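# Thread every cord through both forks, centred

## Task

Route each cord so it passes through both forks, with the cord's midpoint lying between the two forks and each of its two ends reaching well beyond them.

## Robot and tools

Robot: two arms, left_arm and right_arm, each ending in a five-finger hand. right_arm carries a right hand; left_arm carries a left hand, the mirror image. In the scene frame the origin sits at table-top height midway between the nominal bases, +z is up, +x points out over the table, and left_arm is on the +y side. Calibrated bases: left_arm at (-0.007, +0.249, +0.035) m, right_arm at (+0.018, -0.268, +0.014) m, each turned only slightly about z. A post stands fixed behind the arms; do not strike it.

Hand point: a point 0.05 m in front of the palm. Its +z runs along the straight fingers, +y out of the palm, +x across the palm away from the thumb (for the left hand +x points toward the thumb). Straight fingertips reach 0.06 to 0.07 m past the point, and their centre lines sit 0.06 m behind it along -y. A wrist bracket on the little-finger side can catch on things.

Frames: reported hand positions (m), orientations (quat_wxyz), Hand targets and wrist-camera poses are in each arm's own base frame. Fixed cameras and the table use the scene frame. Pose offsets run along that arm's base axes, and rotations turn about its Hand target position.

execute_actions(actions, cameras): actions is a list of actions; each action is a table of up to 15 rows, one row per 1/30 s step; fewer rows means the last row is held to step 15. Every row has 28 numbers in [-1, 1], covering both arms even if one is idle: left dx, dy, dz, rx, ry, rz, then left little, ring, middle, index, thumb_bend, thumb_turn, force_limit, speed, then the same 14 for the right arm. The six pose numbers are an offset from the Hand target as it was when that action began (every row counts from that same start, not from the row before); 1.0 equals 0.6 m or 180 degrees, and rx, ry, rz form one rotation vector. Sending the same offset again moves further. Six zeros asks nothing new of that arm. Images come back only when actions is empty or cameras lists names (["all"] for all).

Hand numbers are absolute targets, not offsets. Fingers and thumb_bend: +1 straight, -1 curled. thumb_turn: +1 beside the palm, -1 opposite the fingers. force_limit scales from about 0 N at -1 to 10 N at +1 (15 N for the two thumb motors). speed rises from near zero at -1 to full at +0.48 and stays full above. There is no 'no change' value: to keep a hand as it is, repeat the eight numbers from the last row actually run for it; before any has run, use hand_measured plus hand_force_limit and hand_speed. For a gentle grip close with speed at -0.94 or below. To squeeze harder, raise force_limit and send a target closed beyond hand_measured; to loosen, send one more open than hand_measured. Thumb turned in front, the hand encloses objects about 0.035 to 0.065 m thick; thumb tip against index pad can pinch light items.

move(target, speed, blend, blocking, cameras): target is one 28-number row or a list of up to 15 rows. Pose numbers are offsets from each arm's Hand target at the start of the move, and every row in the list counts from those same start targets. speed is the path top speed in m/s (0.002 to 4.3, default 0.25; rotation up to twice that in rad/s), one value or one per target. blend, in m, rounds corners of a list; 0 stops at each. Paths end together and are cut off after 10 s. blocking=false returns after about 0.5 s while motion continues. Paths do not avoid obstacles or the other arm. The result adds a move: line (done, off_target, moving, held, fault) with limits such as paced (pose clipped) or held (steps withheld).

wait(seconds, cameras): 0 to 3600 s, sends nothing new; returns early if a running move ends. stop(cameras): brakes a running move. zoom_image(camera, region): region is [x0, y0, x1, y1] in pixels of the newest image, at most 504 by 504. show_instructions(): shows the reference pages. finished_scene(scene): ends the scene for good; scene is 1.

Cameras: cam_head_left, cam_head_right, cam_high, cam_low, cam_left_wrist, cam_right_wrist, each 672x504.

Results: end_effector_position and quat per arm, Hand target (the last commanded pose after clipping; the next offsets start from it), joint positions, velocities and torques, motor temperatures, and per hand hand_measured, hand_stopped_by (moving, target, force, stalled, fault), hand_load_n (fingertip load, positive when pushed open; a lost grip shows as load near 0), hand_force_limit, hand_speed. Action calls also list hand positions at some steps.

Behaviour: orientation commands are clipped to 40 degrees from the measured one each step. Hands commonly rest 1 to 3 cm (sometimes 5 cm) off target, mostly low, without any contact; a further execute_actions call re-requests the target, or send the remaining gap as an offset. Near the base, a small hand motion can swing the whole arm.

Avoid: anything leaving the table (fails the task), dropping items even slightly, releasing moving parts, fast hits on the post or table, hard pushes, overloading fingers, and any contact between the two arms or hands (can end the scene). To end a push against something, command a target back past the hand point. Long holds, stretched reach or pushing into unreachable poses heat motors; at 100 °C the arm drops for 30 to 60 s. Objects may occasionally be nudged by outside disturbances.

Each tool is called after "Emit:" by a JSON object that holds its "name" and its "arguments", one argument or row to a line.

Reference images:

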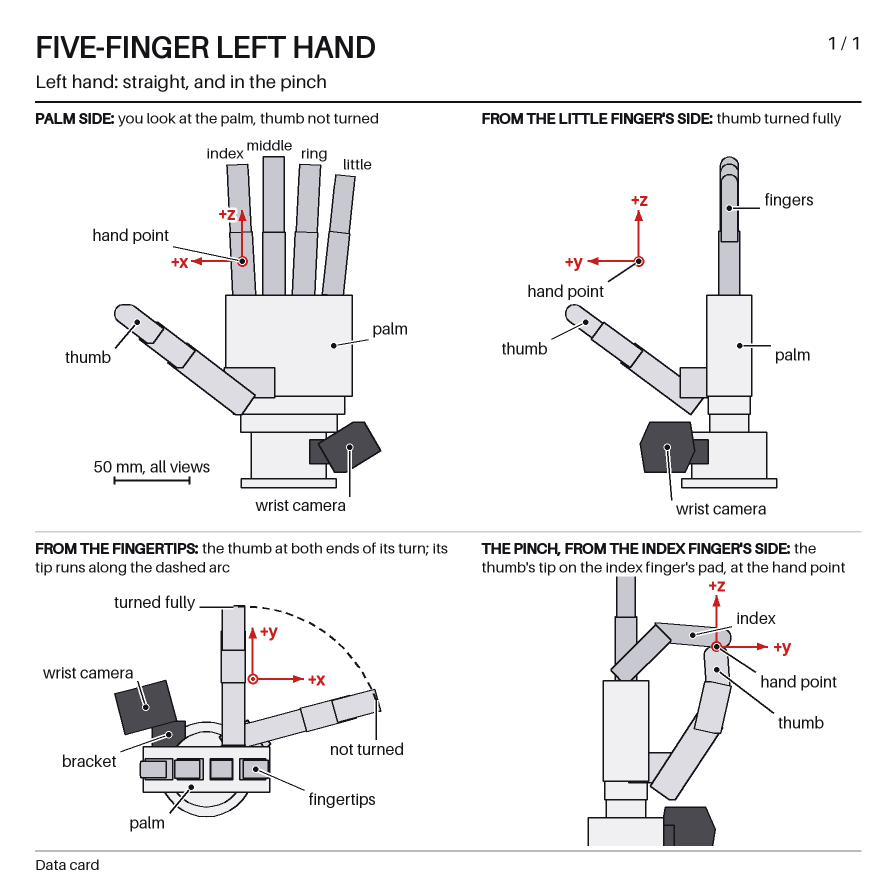

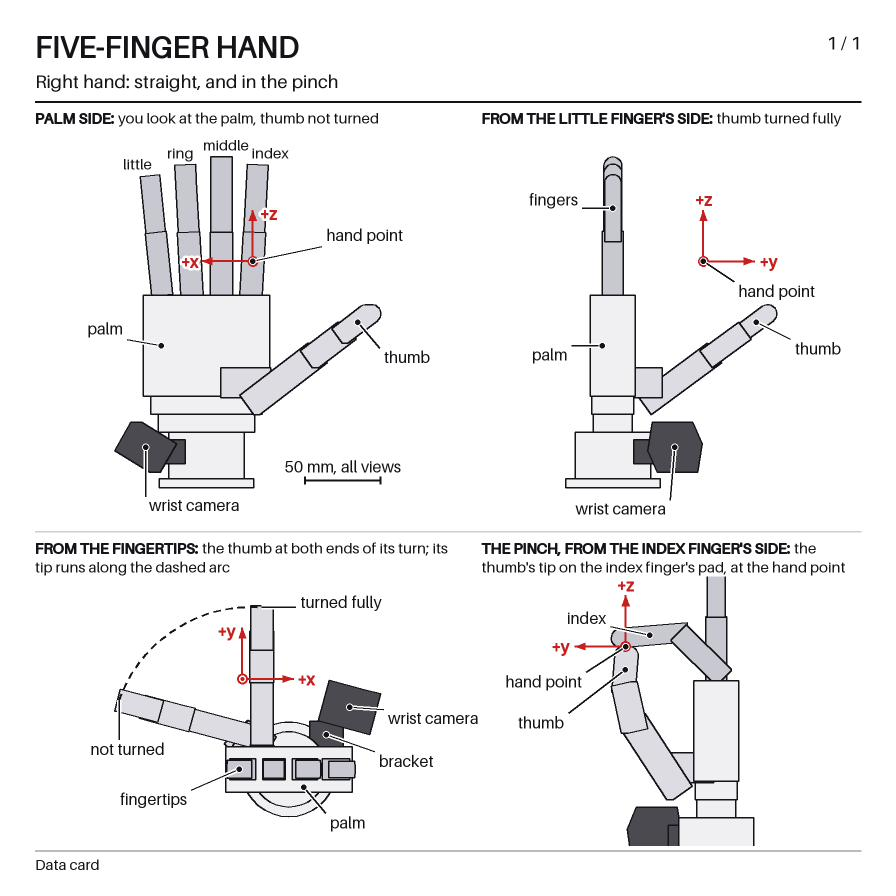

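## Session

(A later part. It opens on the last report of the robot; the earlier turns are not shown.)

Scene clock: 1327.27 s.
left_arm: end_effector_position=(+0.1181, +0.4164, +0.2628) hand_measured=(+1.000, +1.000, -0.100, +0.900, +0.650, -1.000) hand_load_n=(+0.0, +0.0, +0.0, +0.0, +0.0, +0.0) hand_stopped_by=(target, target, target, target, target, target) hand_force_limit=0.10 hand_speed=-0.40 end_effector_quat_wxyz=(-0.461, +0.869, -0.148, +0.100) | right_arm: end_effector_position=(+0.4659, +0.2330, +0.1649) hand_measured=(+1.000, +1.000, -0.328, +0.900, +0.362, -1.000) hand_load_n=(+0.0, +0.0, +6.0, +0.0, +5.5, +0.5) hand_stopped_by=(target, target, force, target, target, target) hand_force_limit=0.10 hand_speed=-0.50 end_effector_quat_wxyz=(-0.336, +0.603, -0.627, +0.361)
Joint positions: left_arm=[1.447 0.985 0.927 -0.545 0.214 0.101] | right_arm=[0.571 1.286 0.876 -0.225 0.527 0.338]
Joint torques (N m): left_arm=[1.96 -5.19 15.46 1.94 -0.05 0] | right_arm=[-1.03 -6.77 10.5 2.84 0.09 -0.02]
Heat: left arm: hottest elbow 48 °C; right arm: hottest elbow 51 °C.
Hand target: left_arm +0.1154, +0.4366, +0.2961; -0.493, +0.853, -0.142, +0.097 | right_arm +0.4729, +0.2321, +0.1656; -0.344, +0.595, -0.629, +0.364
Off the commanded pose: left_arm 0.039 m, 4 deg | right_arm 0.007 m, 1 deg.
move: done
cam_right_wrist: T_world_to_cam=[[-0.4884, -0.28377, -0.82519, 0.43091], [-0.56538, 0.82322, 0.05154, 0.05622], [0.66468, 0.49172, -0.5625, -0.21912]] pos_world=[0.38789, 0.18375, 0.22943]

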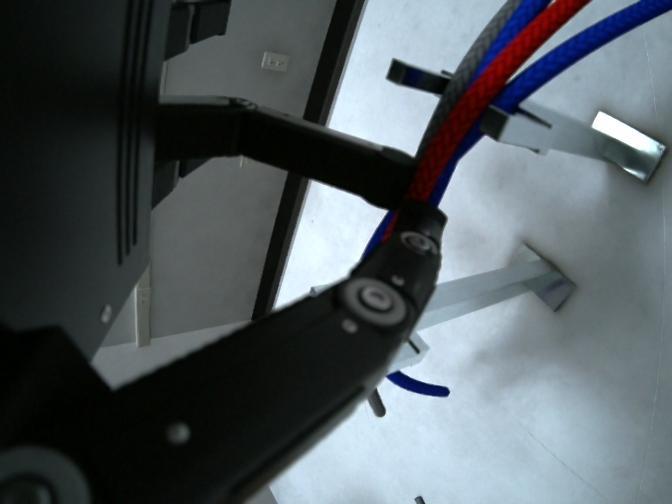

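Emit:
{"name": "move", "arguments": {
  "target": [
    [0, 0, 0, 0, 0, 0, 1, 1, -0.1, 0.9, 0.65, -1, 0.1, -0.4, 0, 0, 0, 0, 0, 0, 1, 1, 0.0, 0.9, 0.36, -1, 0.1, -0.7],
    [0, 0, 0, 0, 0, 0, 1, 1, -0.1, 0.9, 0.65, -1, 0.1, -0.4, 0.01, 0, 0.14, 0, 0, 0, 1, 1, 0.0, 0.9, 0.36, -1, 0.1, -0.7]
  ],
  "speed": 0.06,
  "cameras": ["cam_right_wrist", "cam_high", "cam_low"]
}}

Emit:
{"name": "zoom_image", "arguments": {
  "camera": "cam_low",
  "region": [320, 150, 450, 300]
}}

Emit:
{"name": "zoom_image", "arguments": {
  "camera": "cam_high",
  "region": [280, 180, 380, 300]
}}

Scene clock: 1335.70 s.
left_arm: end_effector_position=(+0.1181, +0.4164, +0.2628) hand_measured=(+1.000, +1.000, -0.100, +0.900, +0.650, -1.000) hand_load_n=(+0.0, +0.0, +0.0, +0.0, +0.0, +0.0) hand_stopped_by=(target, target, target, target, target, target) hand_force_limit=0.10 hand_speed=-0.40 end_effector_quat_wxyz=(-0.461, +0.869, -0.148, +0.100) | right_arm: end_effector_position=(+0.4622, +0.2278, +0.2077) hand_measured=(+1.000, +1.000, +0.000, +0.900, +0.360, -1.000) hand_load_n=(+0.0, +0.0, +0.0, +0.0, +0.0, +0.0) hand_stopped_by=(target, target, target, target, target, target) hand_force_limit=0.10 hand_speed=-0.70 end_effector_quat_wxyz=(-0.316, +0.614, -0.630, +0.356)
Joint positions: left_arm=[1.447 0.985 0.927 -0.545 0.214 0.101] | right_arm=[0.564 1.247 0.986 -0.422 0.521 0.338]
Joint torques (N m): left_arm=[1.96 -5.25 15.46 1.94 -0.04 0.01] | right_arm=[-1.14 -8.59 16.77 1.14 0.1 -0.09]
Heat: left arm: hottest elbow 48 °C; right arm: hottest elbow 51 °C.
Hand target: left_arm +0.1154, +0.4366, +0.2961; -0.493, +0.853, -0.142, +0.097 | right_arm +0.4789, +0.2321, +0.2495; -0.344, +0.595, -0.629, +0.364
Off the commanded pose: left_arm 0.039 m, 4 deg | right_arm 0.045 m, 4 deg.
move: off_target (right_arm)
cam_right_wrist: T_world_to_cam=[[-0.52319, -0.30088, -0.79733, 0.47713], [-0.56143, 0.82557, 0.05686, 0.05273], [0.64114, 0.4774, -0.60085, -0.16794]] pos_world=[0.38691, 0.1802, 0.27653]
Images, in order (width x height): cam_high 672x504, cam_low 672x504, cam_right_wrist 672x504.

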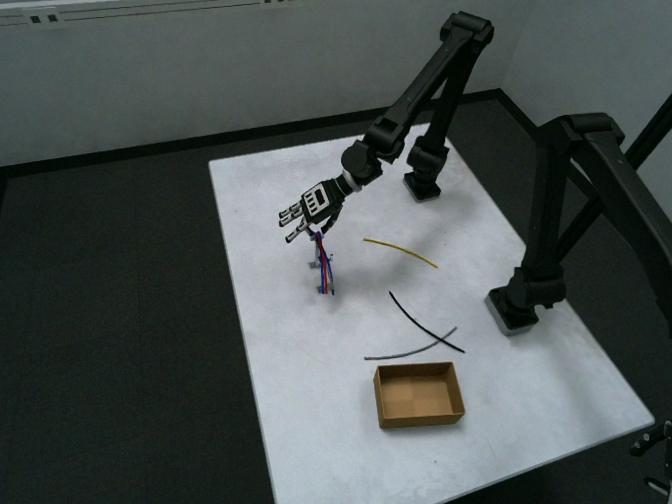

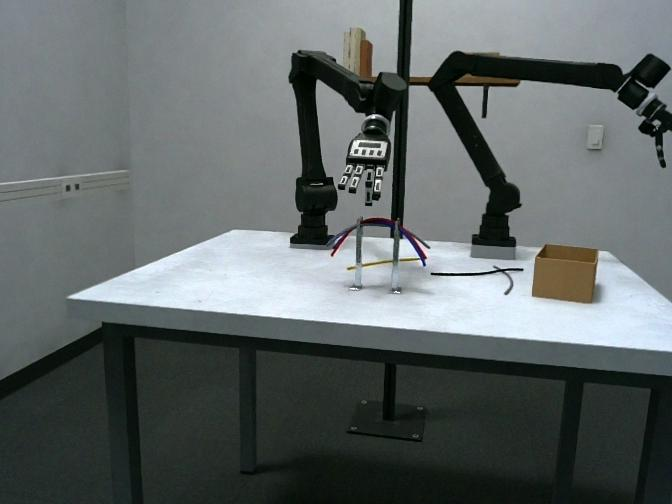

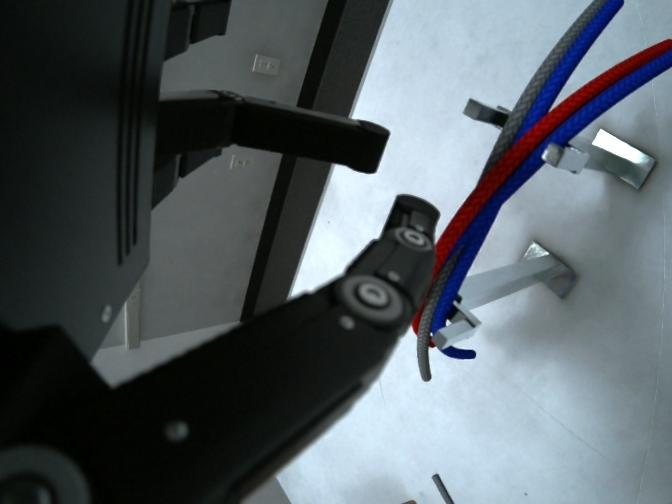

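Scaled by 3.360 from the camera's image (finer frame: 960x720).

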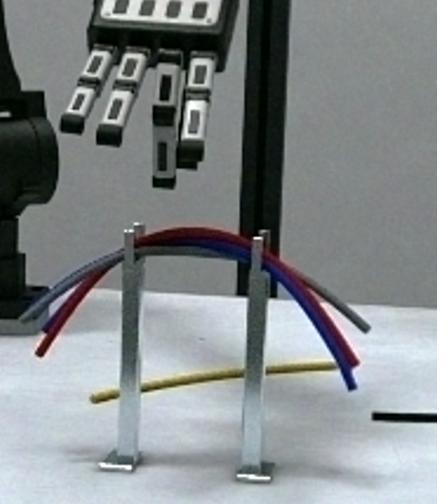

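Scaled by 4.200 from the camera's image (finer frame: 960x720).

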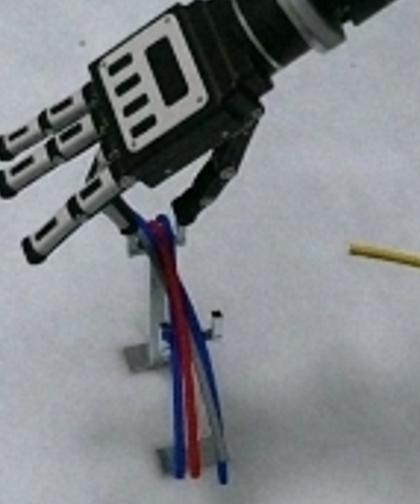

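Emit:
{"name": "move", "arguments": {
  "target": [
    [0, 0, 0, 0, 0, 0, 1, 1, -0.1, 0.9, 0.65, -1, 0.1, -0.4, -0.15, 0.05, 0.05, 0, 0, 0.03, 1, 1, 0.0, 0.0, 0.36, -1, 0.1, -0.4],
    [0, 0, 0, 0, 0, 0, 1, 1, -0.1, 0.9, 0.65, -1, 0.1, -0.4, -0.397, 0.433, -0.249, -0.005, 0.0281, 0.1494, 1, 1, 0.0, 0.0, 0.36, -1, 0.1, -0.4]
  ],
  "speed": 0.2,
  "blend": 0.03,
  "cameras": ["cam_right_wrist", "cam_high"]
}}

Emit:
{"name": "zoom_image", "arguments": {
  "camera": "cam_high",
  "region": [290, 215, 360, 305]
}}

Scene clock: 1357.10 s.
left_arm: end_effector_position=(+0.1181, +0.4164, +0.2628) hand_measured=(+1.000, +1.000, -0.100, +0.900, +0.650, -1.000) hand_load_n=(+0.0, +0.0, +0.0, +0.0, +0.0, +0.0) hand_stopped_by=(target, target, target, target, target, target) hand_force_limit=0.10 hand_speed=-0.40 end_effector_quat_wxyz=(-0.461, +0.869, -0.148, +0.100) | right_arm: end_effector_position=(+0.2352, +0.4727, +0.0818) hand_measured=(+1.000, +1.000, +0.000, +0.000, +0.360, -1.000) hand_load_n=(+0.0, +0.0, +0.0, +0.0, +0.0, +0.0) hand_stopped_by=(target, target, target, target, target, target) hand_force_limit=0.10 hand_speed=-0.40 end_effector_quat_wxyz=(-0.359, +0.759, -0.477, +0.260)
Joint positions: left_arm=[1.447 0.985 0.927 -0.545 0.214 0.101] | right_arm=[1.245 1.489 0.912 -0.288 0.648 0.55]
Joint torques (N m): left_arm=[1.96 -5.19 15.46 1.94 -0.04 0] | right_arm=[-0.03 -9.58 12.01 2.44 0.32 0.09]
Heat: left arm: hottest elbow 48 °C; right arm: hottest elbow 52 °C.
Hand target: left_arm +0.1154, +0.4366, +0.2961; -0.493, +0.853, -0.142, +0.097 | right_arm +0.2409, +0.4918, +0.1001; -0.386, +0.743, -0.485, +0.252
Off the commanded pose: left_arm 0.039 m, 4 deg | right_arm 0.027 m, 4 deg.
move: off_target (right_arm)
cam_right_wrist: T_world_to_cam=[[-0.37879, -0.53678, -0.75392, 0.40565], [-0.86862, 0.48735, 0.08943, -0.04036], [0.31941, 0.68874, -0.65086, -0.23509]] pos_world=[0.19369, 0.39933, 0.15642]
Images, in order (width x height): cam_high 672x504, cam_right_wrist 672x504.

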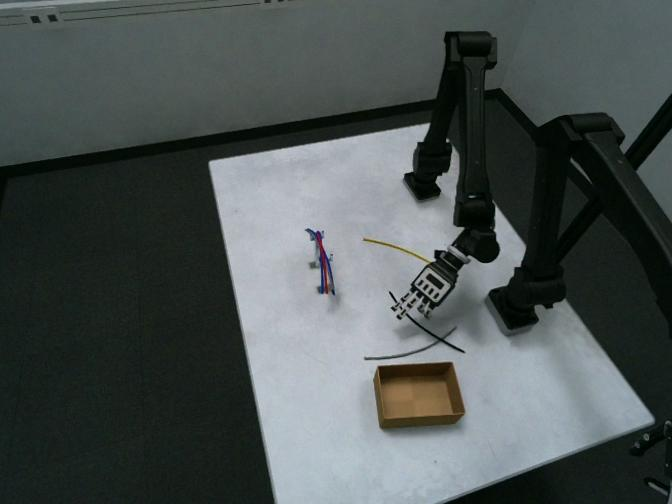

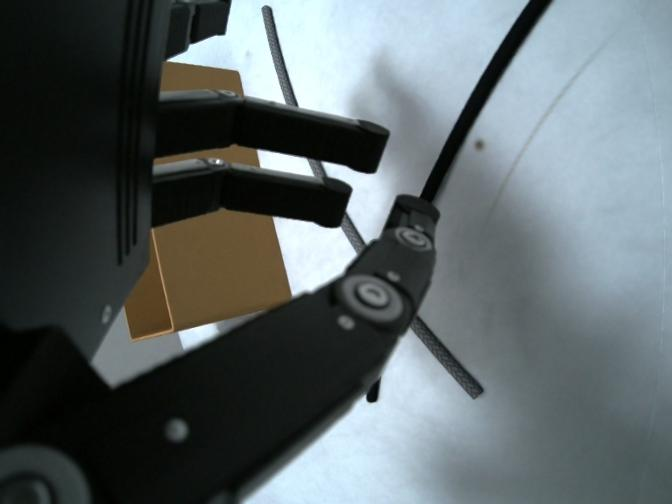

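Scaled by 5.600 from the camera's image (finer frame: 960x720).

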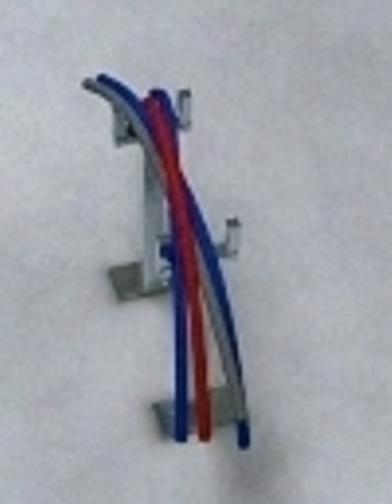

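Emit:
{"name": "move", "arguments": {
  "target": [0, 0, 0, 0, 0, 0, 1, 1, -0.1, 0.9, 0.65, -1, 0.1, -0.4, 0.016, 0.007, -0.1035, 0, 0, 0, 1, 1, 0.0, 0.0, 0.36, -1, 0.1, -0.4],
  "speed": 0.1,
  "cameras": ["cam_right_wrist"]
}}

Scene clock: 1377.00 s.
left_arm: end_effector_position=(+0.1181, +0.4164, +0.2628) hand_measured=(+1.000, +1.000, -0.100, +0.900, +0.650, -1.000) hand_load_n=(+0.0, +0.0, +0.0, +0.0, +0.0, +0.0) hand_stopped_by=(target, target, target, target, target, target) hand_force_limit=0.10 hand_speed=-0.40 end_effector_quat_wxyz=(-0.461, +0.869, -0.148, +0.100) | right_arm: end_effector_position=(+0.2452, +0.4957, +0.0392) hand_measured=(+1.000, +1.000, +0.000, +0.000, +0.360, -1.000) hand_load_n=(+0.0, +0.0, +0.0, +0.0, +0.0, +0.0) hand_stopped_by=(target, target, target, target, target, target) hand_force_limit=0.10 hand_speed=-0.40 end_effector_quat_wxyz=(-0.380, +0.748, -0.482, +0.253)
Joint positions: left_arm=[1.447 0.985 0.927 -0.545 0.214 0.101] | right_arm=[1.239 1.61 0.894 -0.098 0.641 0.55]
Joint torques (N m): left_arm=[1.9 -5.19 15.46 1.94 -0.04 0] | right_arm=[-1.08 -10.11 8.2 2.54 0.19 -0.07]
Heat: left arm: hottest elbow 48 °C; right arm: hottest elbow 52 °C.
Hand target: left_arm +0.1154, +0.4366, +0.2961; -0.493, +0.853, -0.142, +0.097 | right_arm +0.2504, +0.4961, +0.0380; -0.386, +0.743, -0.485, +0.252
Off the commanded pose: left_arm 0.039 m, 4 deg | right_arm 0.005 m, 1 deg.
move: done
cam_right_wrist: T_world_to_cam=[[-0.37111, -0.49805, -0.78372, 0.36976], [-0.86898, 0.48379, 0.10404, -0.03774], [0.32733, 0.71965, -0.61234, -0.30059]] pos_world=[0.20282, 0.41874, 0.10966]

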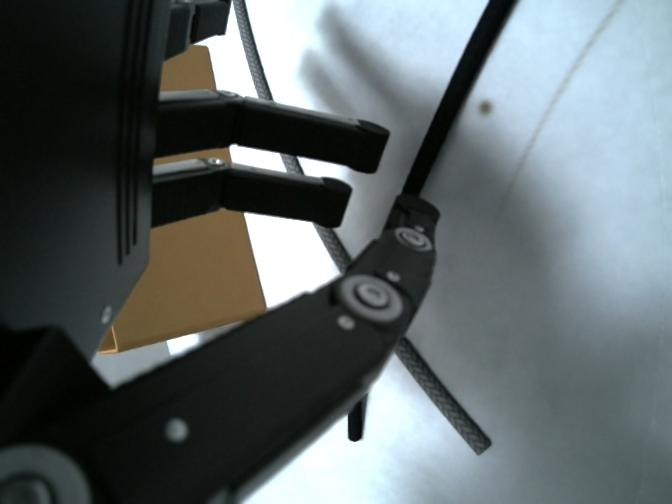

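Emit:
{"name": "move", "arguments": {
  "target": [0, 0, 0, 0, 0, 0, 1, 1, -0.1, 0.9, 0.65, -1, 0.1, -0.4, 0.0, 0.0, -0.045, 0, 0, 0.005, 1, 1, 0.0, 0.0, 0.36, -1, 0.1, -0.4],
  "speed": 0.06,
  "cameras": ["cam_right_wrist"]
}}

Scene clock: 1385.97 s.
left_arm: end_effector_position=(+0.1181, +0.4164, +0.2628) hand_measured=(+1.000, +1.000, -0.100, +0.900, +0.650, -1.000) hand_load_n=(+0.0, -0.5, +0.0, +0.0, +0.0, +0.0) hand_stopped_by=(target, target, target, target, target, target) hand_force_limit=0.10 hand_speed=-0.40 end_effector_quat_wxyz=(-0.461, +0.869, -0.148, +0.100) | right_arm: end_effector_position=(+0.2468, +0.5008, +0.0244) hand_measured=(+1.000, +1.000, +0.000, +0.000, +0.360, -1.000) hand_load_n=(+0.0, +0.0, -2.0, +0.0, +0.0, +0.0) hand_stopped_by=(target, target, target, target, target, target) hand_force_limit=0.10 hand_speed=-0.40 end_effector_quat_wxyz=(-0.393, +0.744, -0.481, +0.247)
Joint positions: left_arm=[1.447 0.985 0.927 -0.545 0.214 0.101] | right_arm=[1.236 1.645 0.872 -0.007 0.63 0.542]
Joint torques (N m): left_arm=[1.96 -5.19 15.46 1.94 -0.04 0.01] | right_arm=[-1.08 -8.88 7.3 2.54 0.09 -0.23]
Heat: left arm: hottest elbow 48 °C; right arm: hottest elbow 51 °C.
Hand target: left_arm +0.1154, +0.4366, +0.2961; -0.493, +0.853, -0.142, +0.097 | right_arm +0.2503, +0.4961, +0.0109; -0.388, +0.747, -0.479, +0.249
Off the commanded pose: left_arm 0.039 m, 4 deg | right_arm 0.015 m, 1 deg.
move: off_target (right_arm)
cam_right_wrist: T_world_to_cam=[[-0.36196, -0.47924, -0.79957, 0.34992], [-0.8739, 0.473, 0.1121, -0.03082], [0.32447, 0.73932, -0.59002, -0.32356]] pos_world=[0.20471, 0.42149, 0.09234]

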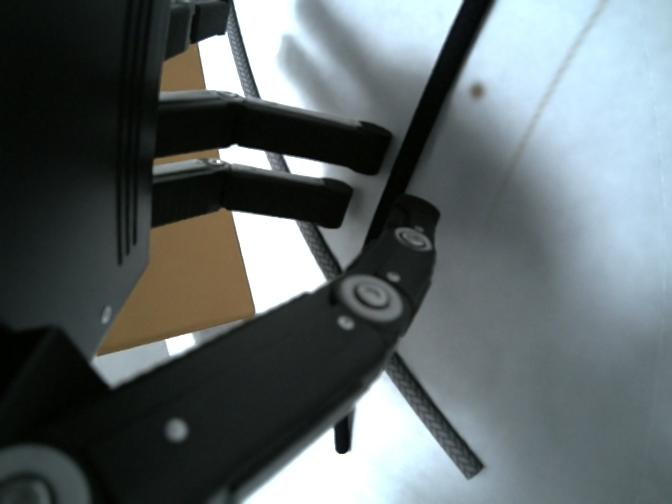

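Emit:
{"name": "move", "arguments": {
  "target": [0, 0, 0, 0, 0, 0, 1, 1, -0.1, 0.9, 0.65, -1, 0.1, -0.4, 0, 0, -0.004, 0.0, 0.0, 0.0, 1, 1, -0.45, -0.45, 0.36, -1, 0.1, -0.7],
  "speed": 0.06,
  "cameras": ["cam_right_wrist"]
}}

Scene clock: 1390.90 s.
left_arm: end_effector_position=(+0.1181, +0.4164, +0.2628) hand_measured=(+1.000, +1.000, -0.100, +0.900, +0.650, -1.000) hand_load_n=(+0.0, +0.0, +0.0, +0.0, +0.0, +0.0) hand_stopped_by=(target, target, target, target, target, target) hand_force_limit=0.10 hand_speed=-0.40 end_effector_quat_wxyz=(-0.461, +0.869, -0.148, +0.100) | right_arm: end_effector_position=(+0.2466, +0.5007, +0.0169) hand_measured=(+1.000, +1.000, -0.300, -0.450, +0.362, -1.000) hand_load_n=(+0.0, +0.0, +5.0, +0.0, +4.5, +1.0) hand_stopped_by=(target, target, force, target, target, target) hand_force_limit=0.10 hand_speed=-0.70 end_effector_quat_wxyz=(-0.391, +0.744, -0.483, +0.245)
Joint positions: left_arm=[1.447 0.985 0.927 -0.545 0.214 0.101] | right_arm=[1.235 1.661 0.869 0.005 0.627 0.548]
Joint torques (N m): left_arm=[1.9 -5.19 15.46 1.94 -0.04 0] | right_arm=[-0.97 -9.76 7.32 2.37 0.17 -0.24]
Heat: left arm: hottest elbow 48 °C; right arm: hottest elbow 51 °C.
Hand target: left_arm +0.1154, +0.4366, +0.2961; -0.493, +0.853, -0.142, +0.097 | right_arm +0.2504, +0.4961, +0.0086; -0.388, +0.746, -0.480, +0.249
Off the commanded pose: left_arm 0.039 m, 4 deg | right_arm 0.010 m, 1 deg.
move: done
cam_right_wrist: T_world_to_cam=[[-0.36807, -0.47861, -0.79716, 0.34507], [-0.872, 0.47525, 0.11729, -0.03186], [0.32272, 0.73829, -0.59227, -0.32683]] pos_world=[0.2047, 0.42159, 0.08524]

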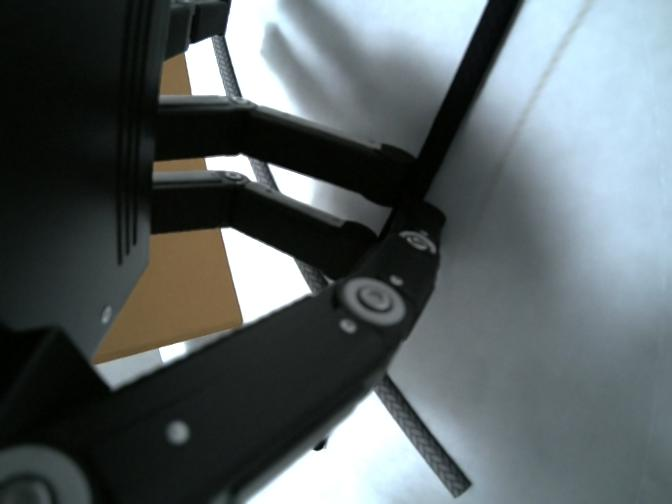

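Emit:
{"name": "move", "arguments": {
  "target": [
    [0, 0, 0, 0, 0, 0, 1, 1, -0.1, 0.9, 0.65, -1, 0.1, -0.4, 0, 0, 0.12, 0, 0, 0, 1, 1, -0.45, -0.45, 0.36, -1, 0.1, -0.7],
    [0, 0, 0, 0, 0, 0, 1, 1, -0.1, 0.9, 0.65, -1, 0.1, -0.4, 0.05, -0.08, 0.5, 0.001, -0.005, -0.02, 1, 1, -0.45, -0.45, 0.36, -1, 0.1, -0.7],
    [0, 0, 0, 0, 0, 0, 1, 1, -0.1, 0.9, 0.65, -1, 0.1, -0.4, 0.380, -0.407, 0.527, 0.0049, -0.028, -0.1543, 1, 1, -0.45, 0.9, 0.36, -1, 0.1, -0.5]
  ],
  "speed": [0.07, 0.15, 0.15],
  "blend": [0.0, 0.05, 0.0],
  "cameras": ["cam_right_wrist", "cam_high", "cam_low"]
}}

Emit:
{"name": "zoom_image", "arguments": {
  "camera": "cam_low",
  "region": [310, 110, 460, 300]
}}

Emit:
{"name": "zoom_image", "arguments": {
  "camera": "cam_high",
  "region": [280, 180, 380, 300]
}}

Scene clock: 1415.70 s.
left_arm: end_effector_position=(+0.1181, +0.4164, +0.2628) hand_measured=(+1.000, +1.000, -0.100, +0.900, +0.650, -1.000) hand_load_n=(+0.0, +0.0, +0.0, -0.5, +0.0, +0.0) hand_stopped_by=(target, target, target, target, target, target) hand_force_limit=0.10 hand_speed=-0.40 end_effector_quat_wxyz=(-0.461, +0.869, -0.148, +0.100) | right_arm: end_effector_position=(+0.4581, +0.2402, +0.2870) hand_measured=(+1.000, +1.000, -0.300, +0.900, +0.362, -1.000) hand_load_n=(+0.0, +0.0, +5.0, +0.0, +4.5, +0.5) hand_stopped_by=(target, target, force, target, target, target) hand_force_limit=0.10 hand_speed=-0.50 end_effector_quat_wxyz=(-0.309, +0.610, -0.638, +0.355)
Joint positions: left_arm=[1.447 0.985 0.927 -0.545 0.214 0.101] | right_arm=[0.598 1.233 1.192 -0.675 0.556 0.384]
Joint torques (N m): left_arm=[1.9 -5.19 15.45 1.94 -0.04 0] | right_arm=[-0.38 -6.71 17.46 2.73 0.13 -0.28]
Heat: left arm: hottest elbow 48 °C; right arm: hottest elbow 50 °C.
Hand target: left_arm +0.1154, +0.4366, +0.2961; -0.493, +0.853, -0.142, +0.097 | right_arm +0.4783, +0.2519, +0.3248; -0.343, +0.595, -0.629, +0.364
Off the commanded pose: left_arm 0.039 m, 4 deg | right_arm 0.045 m, 4 deg.
move: off_target (right_arm); target 3's new numbers were sent with right_arm's hand 0.044 m and 4 deg from that target
cam_right_wrist: T_world_to_cam=[[-0.53727, -0.28986, -0.79204, 0.5442], [-0.54569, 0.83551, 0.0644, 0.02393], [0.64309, 0.46681, -0.60706, -0.12004]] pos_world=[0.38264, 0.19378, 0.35662]
Images, in order (width x height): cam_high 672x504, cam_low 672x504, cam_right_wrist 672x504.

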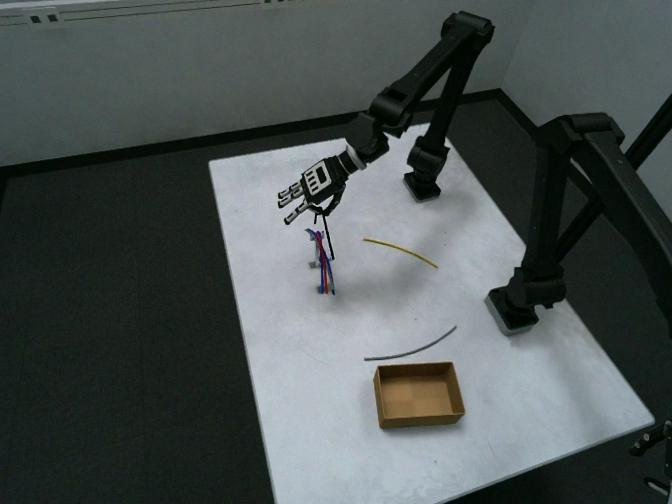

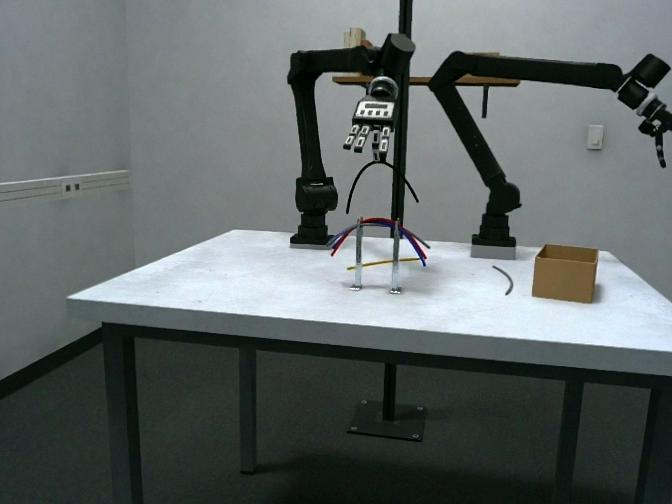

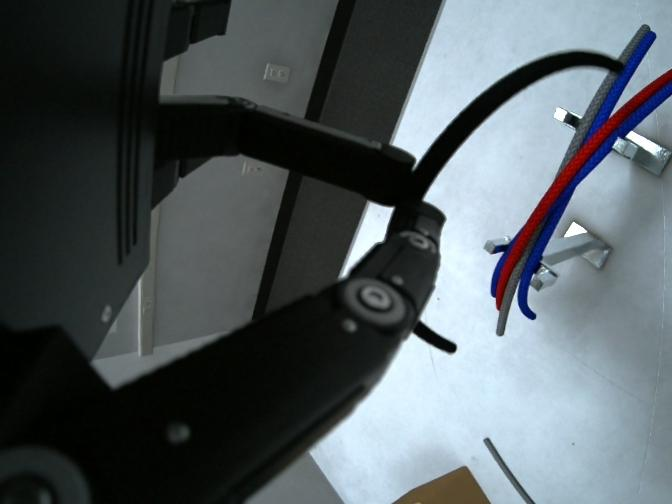

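Scaled by 2.653 from the camera's image (finer frame: 960x720).

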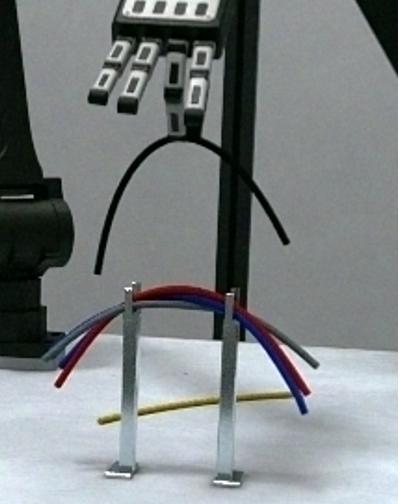

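Scaled by 4.200 from the camera's image (finer frame: 960x720).

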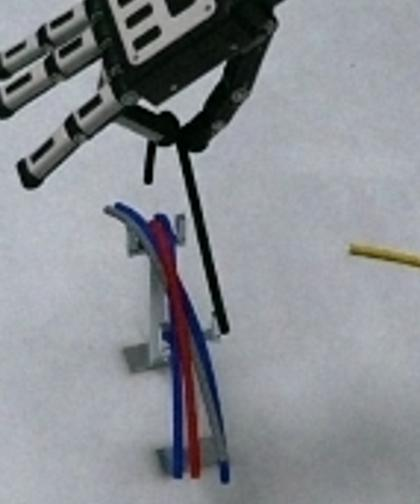

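Emit:
{"name": "move", "arguments": {
  "target": [0, 0, 0, 0, 0, 0, 1, 1, -0.1, 0.9, 0.65, -1, 0.1, -0.4, -0.0163, -0.0157, -0.23, 0, 0, 0, 1, 1, -0.45, 0.9, 0.36, -1, 0.1, -0.5],
  "speed": 0.1,
  "cameras": ["cam_right_wrist", "cam_high", "cam_low"]
}}

Emit:
{"name": "zoom_image", "arguments": {
  "camera": "cam_low",
  "region": [320, 150, 450, 300]
}}

Emit:
{"name": "zoom_image", "arguments": {
  "camera": "cam_high",
  "region": [280, 180, 380, 300]
}}

Emit:
{"name": "zoom_image", "arguments": {
  "camera": "cam_right_wrist",
  "region": [300, 0, 672, 400]
}}

Scene clock: 1438.50 s.
left_arm: end_effector_position=(+0.1181, +0.4164, +0.2628) hand_measured=(+1.000, +1.000, -0.100, +0.900, +0.650, -1.000) hand_load_n=(+0.0, +0.0, +0.0, +0.0, +0.0, +0.0) hand_stopped_by=(target, target, target, target, target, target) hand_force_limit=0.10 hand_speed=-0.40 end_effector_quat_wxyz=(-0.461, +0.869, -0.148, +0.100) | right_arm: end_effector_position=(+0.4634, +0.2451, +0.1878) hand_measured=(+1.000, +1.000, -0.300, +0.900, +0.362, -1.000) hand_load_n=(+0.0, +0.0, +5.5, +0.0, +4.5, +0.5) hand_stopped_by=(target, target, force, target, target, target) hand_force_limit=0.10 hand_speed=-0.50 end_effector_quat_wxyz=(-0.340, +0.595, -0.634, +0.358)
Joint positions: left_arm=[1.447 0.985 0.927 -0.545 0.214 0.101] | right_arm=[0.598 1.272 0.928 -0.3 0.55 0.381]
Joint torques (N m): left_arm=[1.9 -5.19 15.45 1.94 -0.04 0] | right_arm=[-0.97 -7 10.37 2.84 0.11 -0.28]
Motor temperatures (°C): left_arm=[28 27 48 27 25 29] | right_arm=[29 32 55 27 26 27]
Heat: left arm: hottest elbow 48 °C; right arm: hottest elbow 55 °C.
Hand target: left_arm +0.1154, +0.4366, +0.2961; -0.493, +0.853, -0.142, +0.097 | right_arm +0.4686, +0.2425, +0.1869; -0.343, +0.595, -0.629, +0.364
Off the commanded pose: left_arm 0.039 m, 4 deg | right_arm 0.006 m, 1 deg.
move: done
cam_right_wrist: T_world_to_cam=[[-0.49028, -0.26056, -0.83171, 0.4484], [-0.55474, 0.82931, 0.0672, 0.03424], [0.67223, 0.49433, -0.55114, -0.21673]] pos_world=[0.38453, 0.19557, 0.25119]
Images, in order (width x height): cam_high 672x504, cam_low 672x504, cam_right_wrist 672x504.

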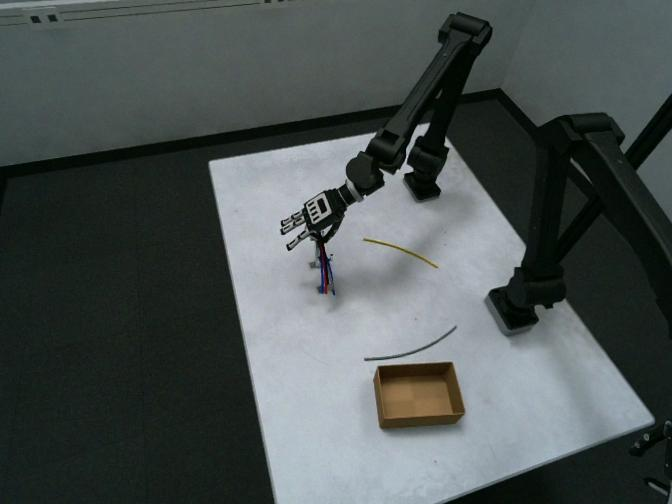

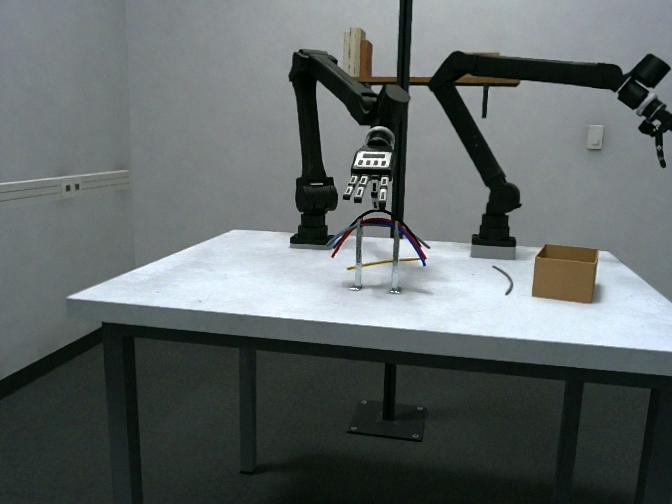

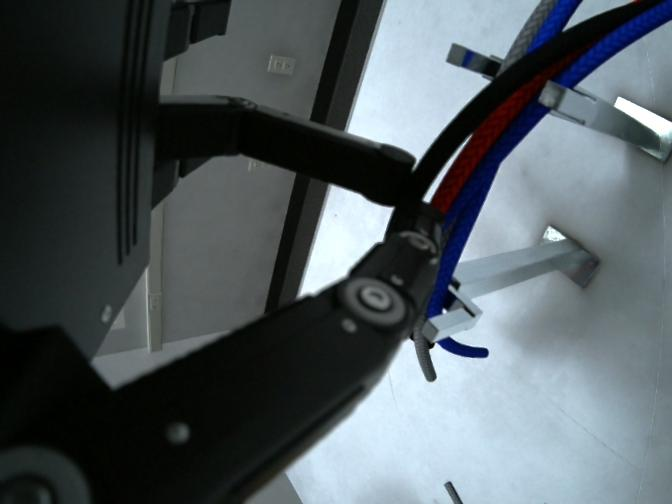

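Scaled by 3.360 from the camera's image (finer frame: 960x720).

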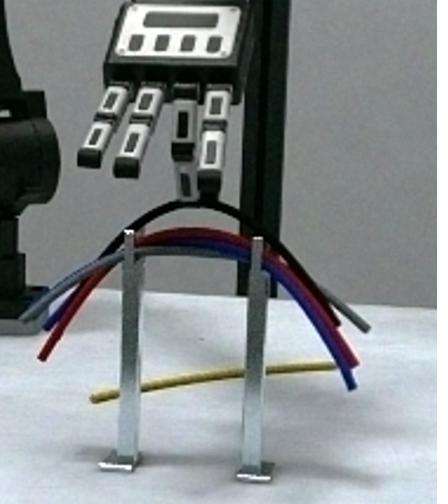

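Scaled by 4.200 from the camera's image (finer frame: 960x720).

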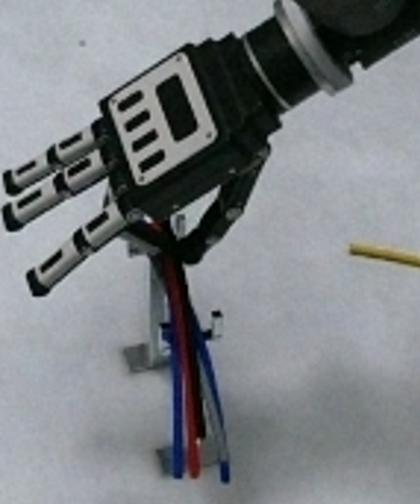

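Scaled by 1.260 from the camera's image (finer frame: 960x720).

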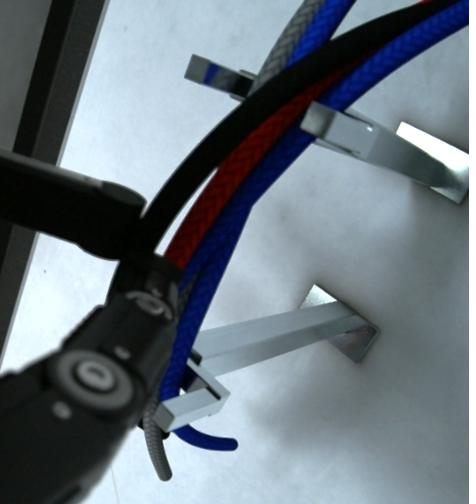

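Emit:
{"name": "move", "arguments": {
  "target": [
    [0, 0, 0, 0, 0, 0, 1, 1, -0.1, 0.9, 0.65, -1, 0.1, -0.4, 0.002, 0, -0.0155, 0, 0, 0, 1, 1, -0.45, 0.9, 0.36, -1, 0.1, -0.5],
    [0, 0, 0, 0, 0, 0, 1, 1, -0.1, 0.9, 0.65, -1, 0.1, -0.4, 0.002, 0, -0.0155, 0, 0, 0, 1, 1, 0.0, 0.9, 0.36, -1, 0.1, -0.7],
    [0, 0, 0, 0, 0, 0, 1, 1, -0.1, 0.9, 0.65, -1, 0.1, -0.4, 0.015, 0, 0.14, 0, 0, 0, 1, 1, 0.0, 0.9, 0.36, -1, 0.1, -0.7]
  ],
  "speed": 0.06,
  "cameras": ["cam_right_wrist", "cam_high", "cam_low"]
}}

Emit:
{"name": "zoom_image", "arguments": {
  "camera": "cam_low",
  "region": [320, 150, 450, 300]
}}

Emit:
{"name": "zoom_image", "arguments": {
  "camera": "cam_high",
  "region": [280, 180, 380, 300]
}}

Emit:
{"name": "zoom_image", "arguments": {
  "camera": "cam_right_wrist",
  "region": [300, 0, 672, 400]
}}

Scene clock: 1452.30 s.
left_arm: end_effector_position=(+0.1181, +0.4164, +0.2628) hand_measured=(+1.000, +1.000, -0.100, +0.900, +0.650, -1.000) hand_load_n=(+0.0, +0.0, +0.0, +0.0, +0.0, +0.0) hand_stopped_by=(target, target, target, target, target, target) hand_force_limit=0.10 hand_speed=-0.40 end_effector_quat_wxyz=(-0.461, +0.869, -0.148, +0.100) | right_arm: end_effector_position=(+0.4629, +0.2400, +0.2292) hand_measured=(+1.000, +1.000, +0.000, +0.900, +0.360, -1.000) hand_load_n=(+0.0, +0.0, +0.0, +0.0, +0.0, +0.0) hand_stopped_by=(target, target, target, target, target, target) hand_force_limit=0.10 hand_speed=-0.70 end_effector_quat_wxyz=(-0.319, +0.608, -0.635, +0.354)
Joint positions: left_arm=[1.447 0.985 0.927 -0.545 0.214 0.101] | right_arm=[0.588 1.251 1.047 -0.486 0.541 0.372]
Joint torques (N m): left_arm=[1.96 -5.19 15.46 1.94 -0.04 0] | right_arm=[-1.08 -8.76 16.92 1.1 0.11 -0.28]
Heat: left arm: hottest elbow 49 °C; right arm: hottest elbow 54 °C.
Hand target: left_arm +0.1154, +0.4366, +0.2961; -0.493, +0.853, -0.142, +0.097 | right_arm +0.4776, +0.2425, +0.2709; -0.343, +0.595, -0.629, +0.364
Off the commanded pose: left_arm 0.039 m, 4 deg | right_arm 0.044 m, 3 deg.
move: off_target (right_arm)
cam_right_wrist: T_world_to_cam=[[-0.52401, -0.285, -0.80261, 0.49613], [-0.5534, 0.83025, 0.06649, 0.03478], [0.64742, 0.47901, -0.59279, -0.16638]] pos_world=[0.38694, 0.19222, 0.29726]
Images, in order (width x height): cam_high 672x504, cam_low 672x504, cam_right_wrist 672x504.

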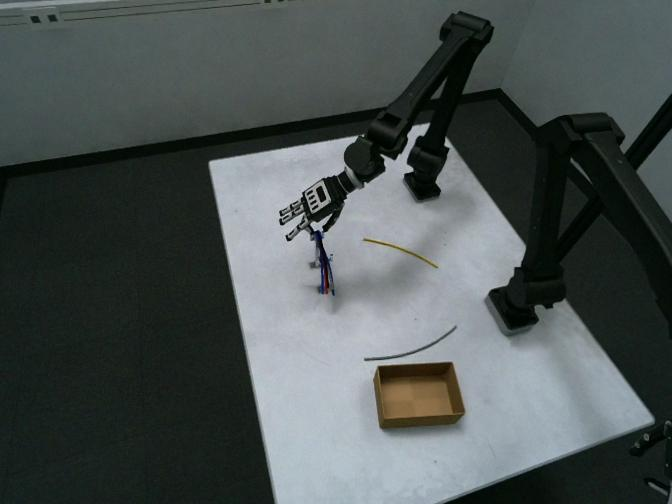

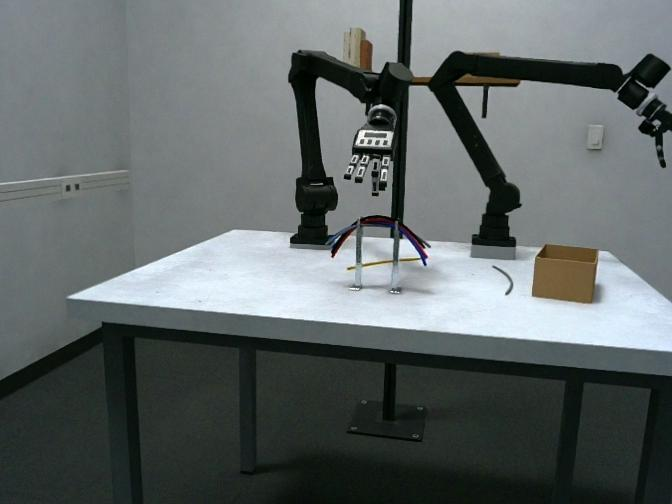

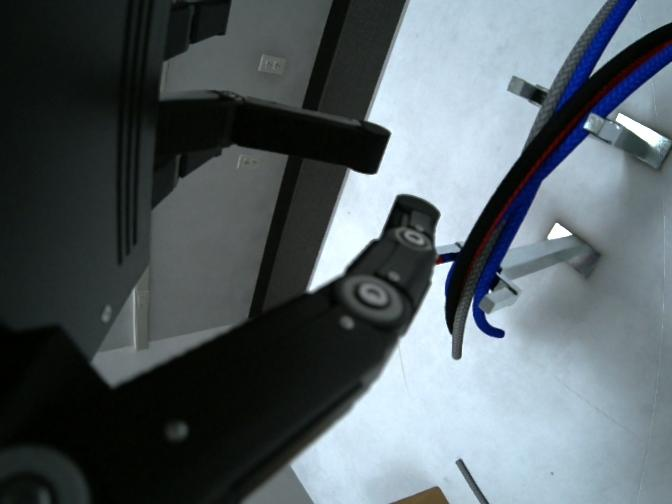

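Scaled by 3.360 from the camera's image (finer frame: 960x720).

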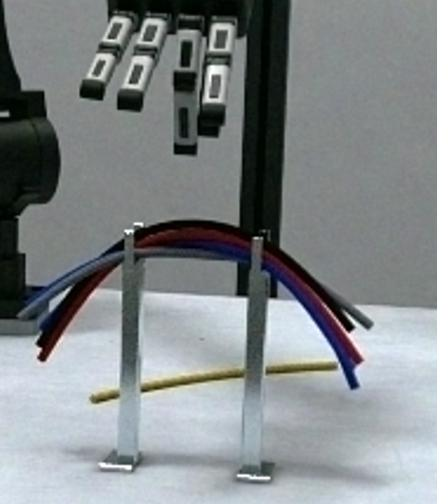

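Scaled by 4.200 from the camera's image (finer frame: 960x720).

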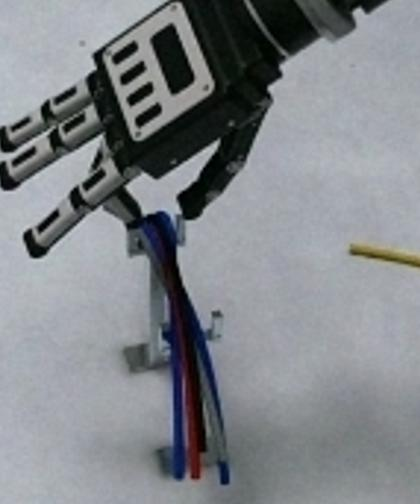

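Scaled by 1.260 from the camera's image (finer frame: 960x720).

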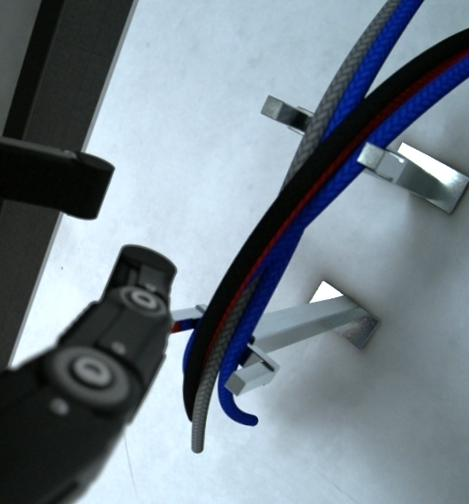

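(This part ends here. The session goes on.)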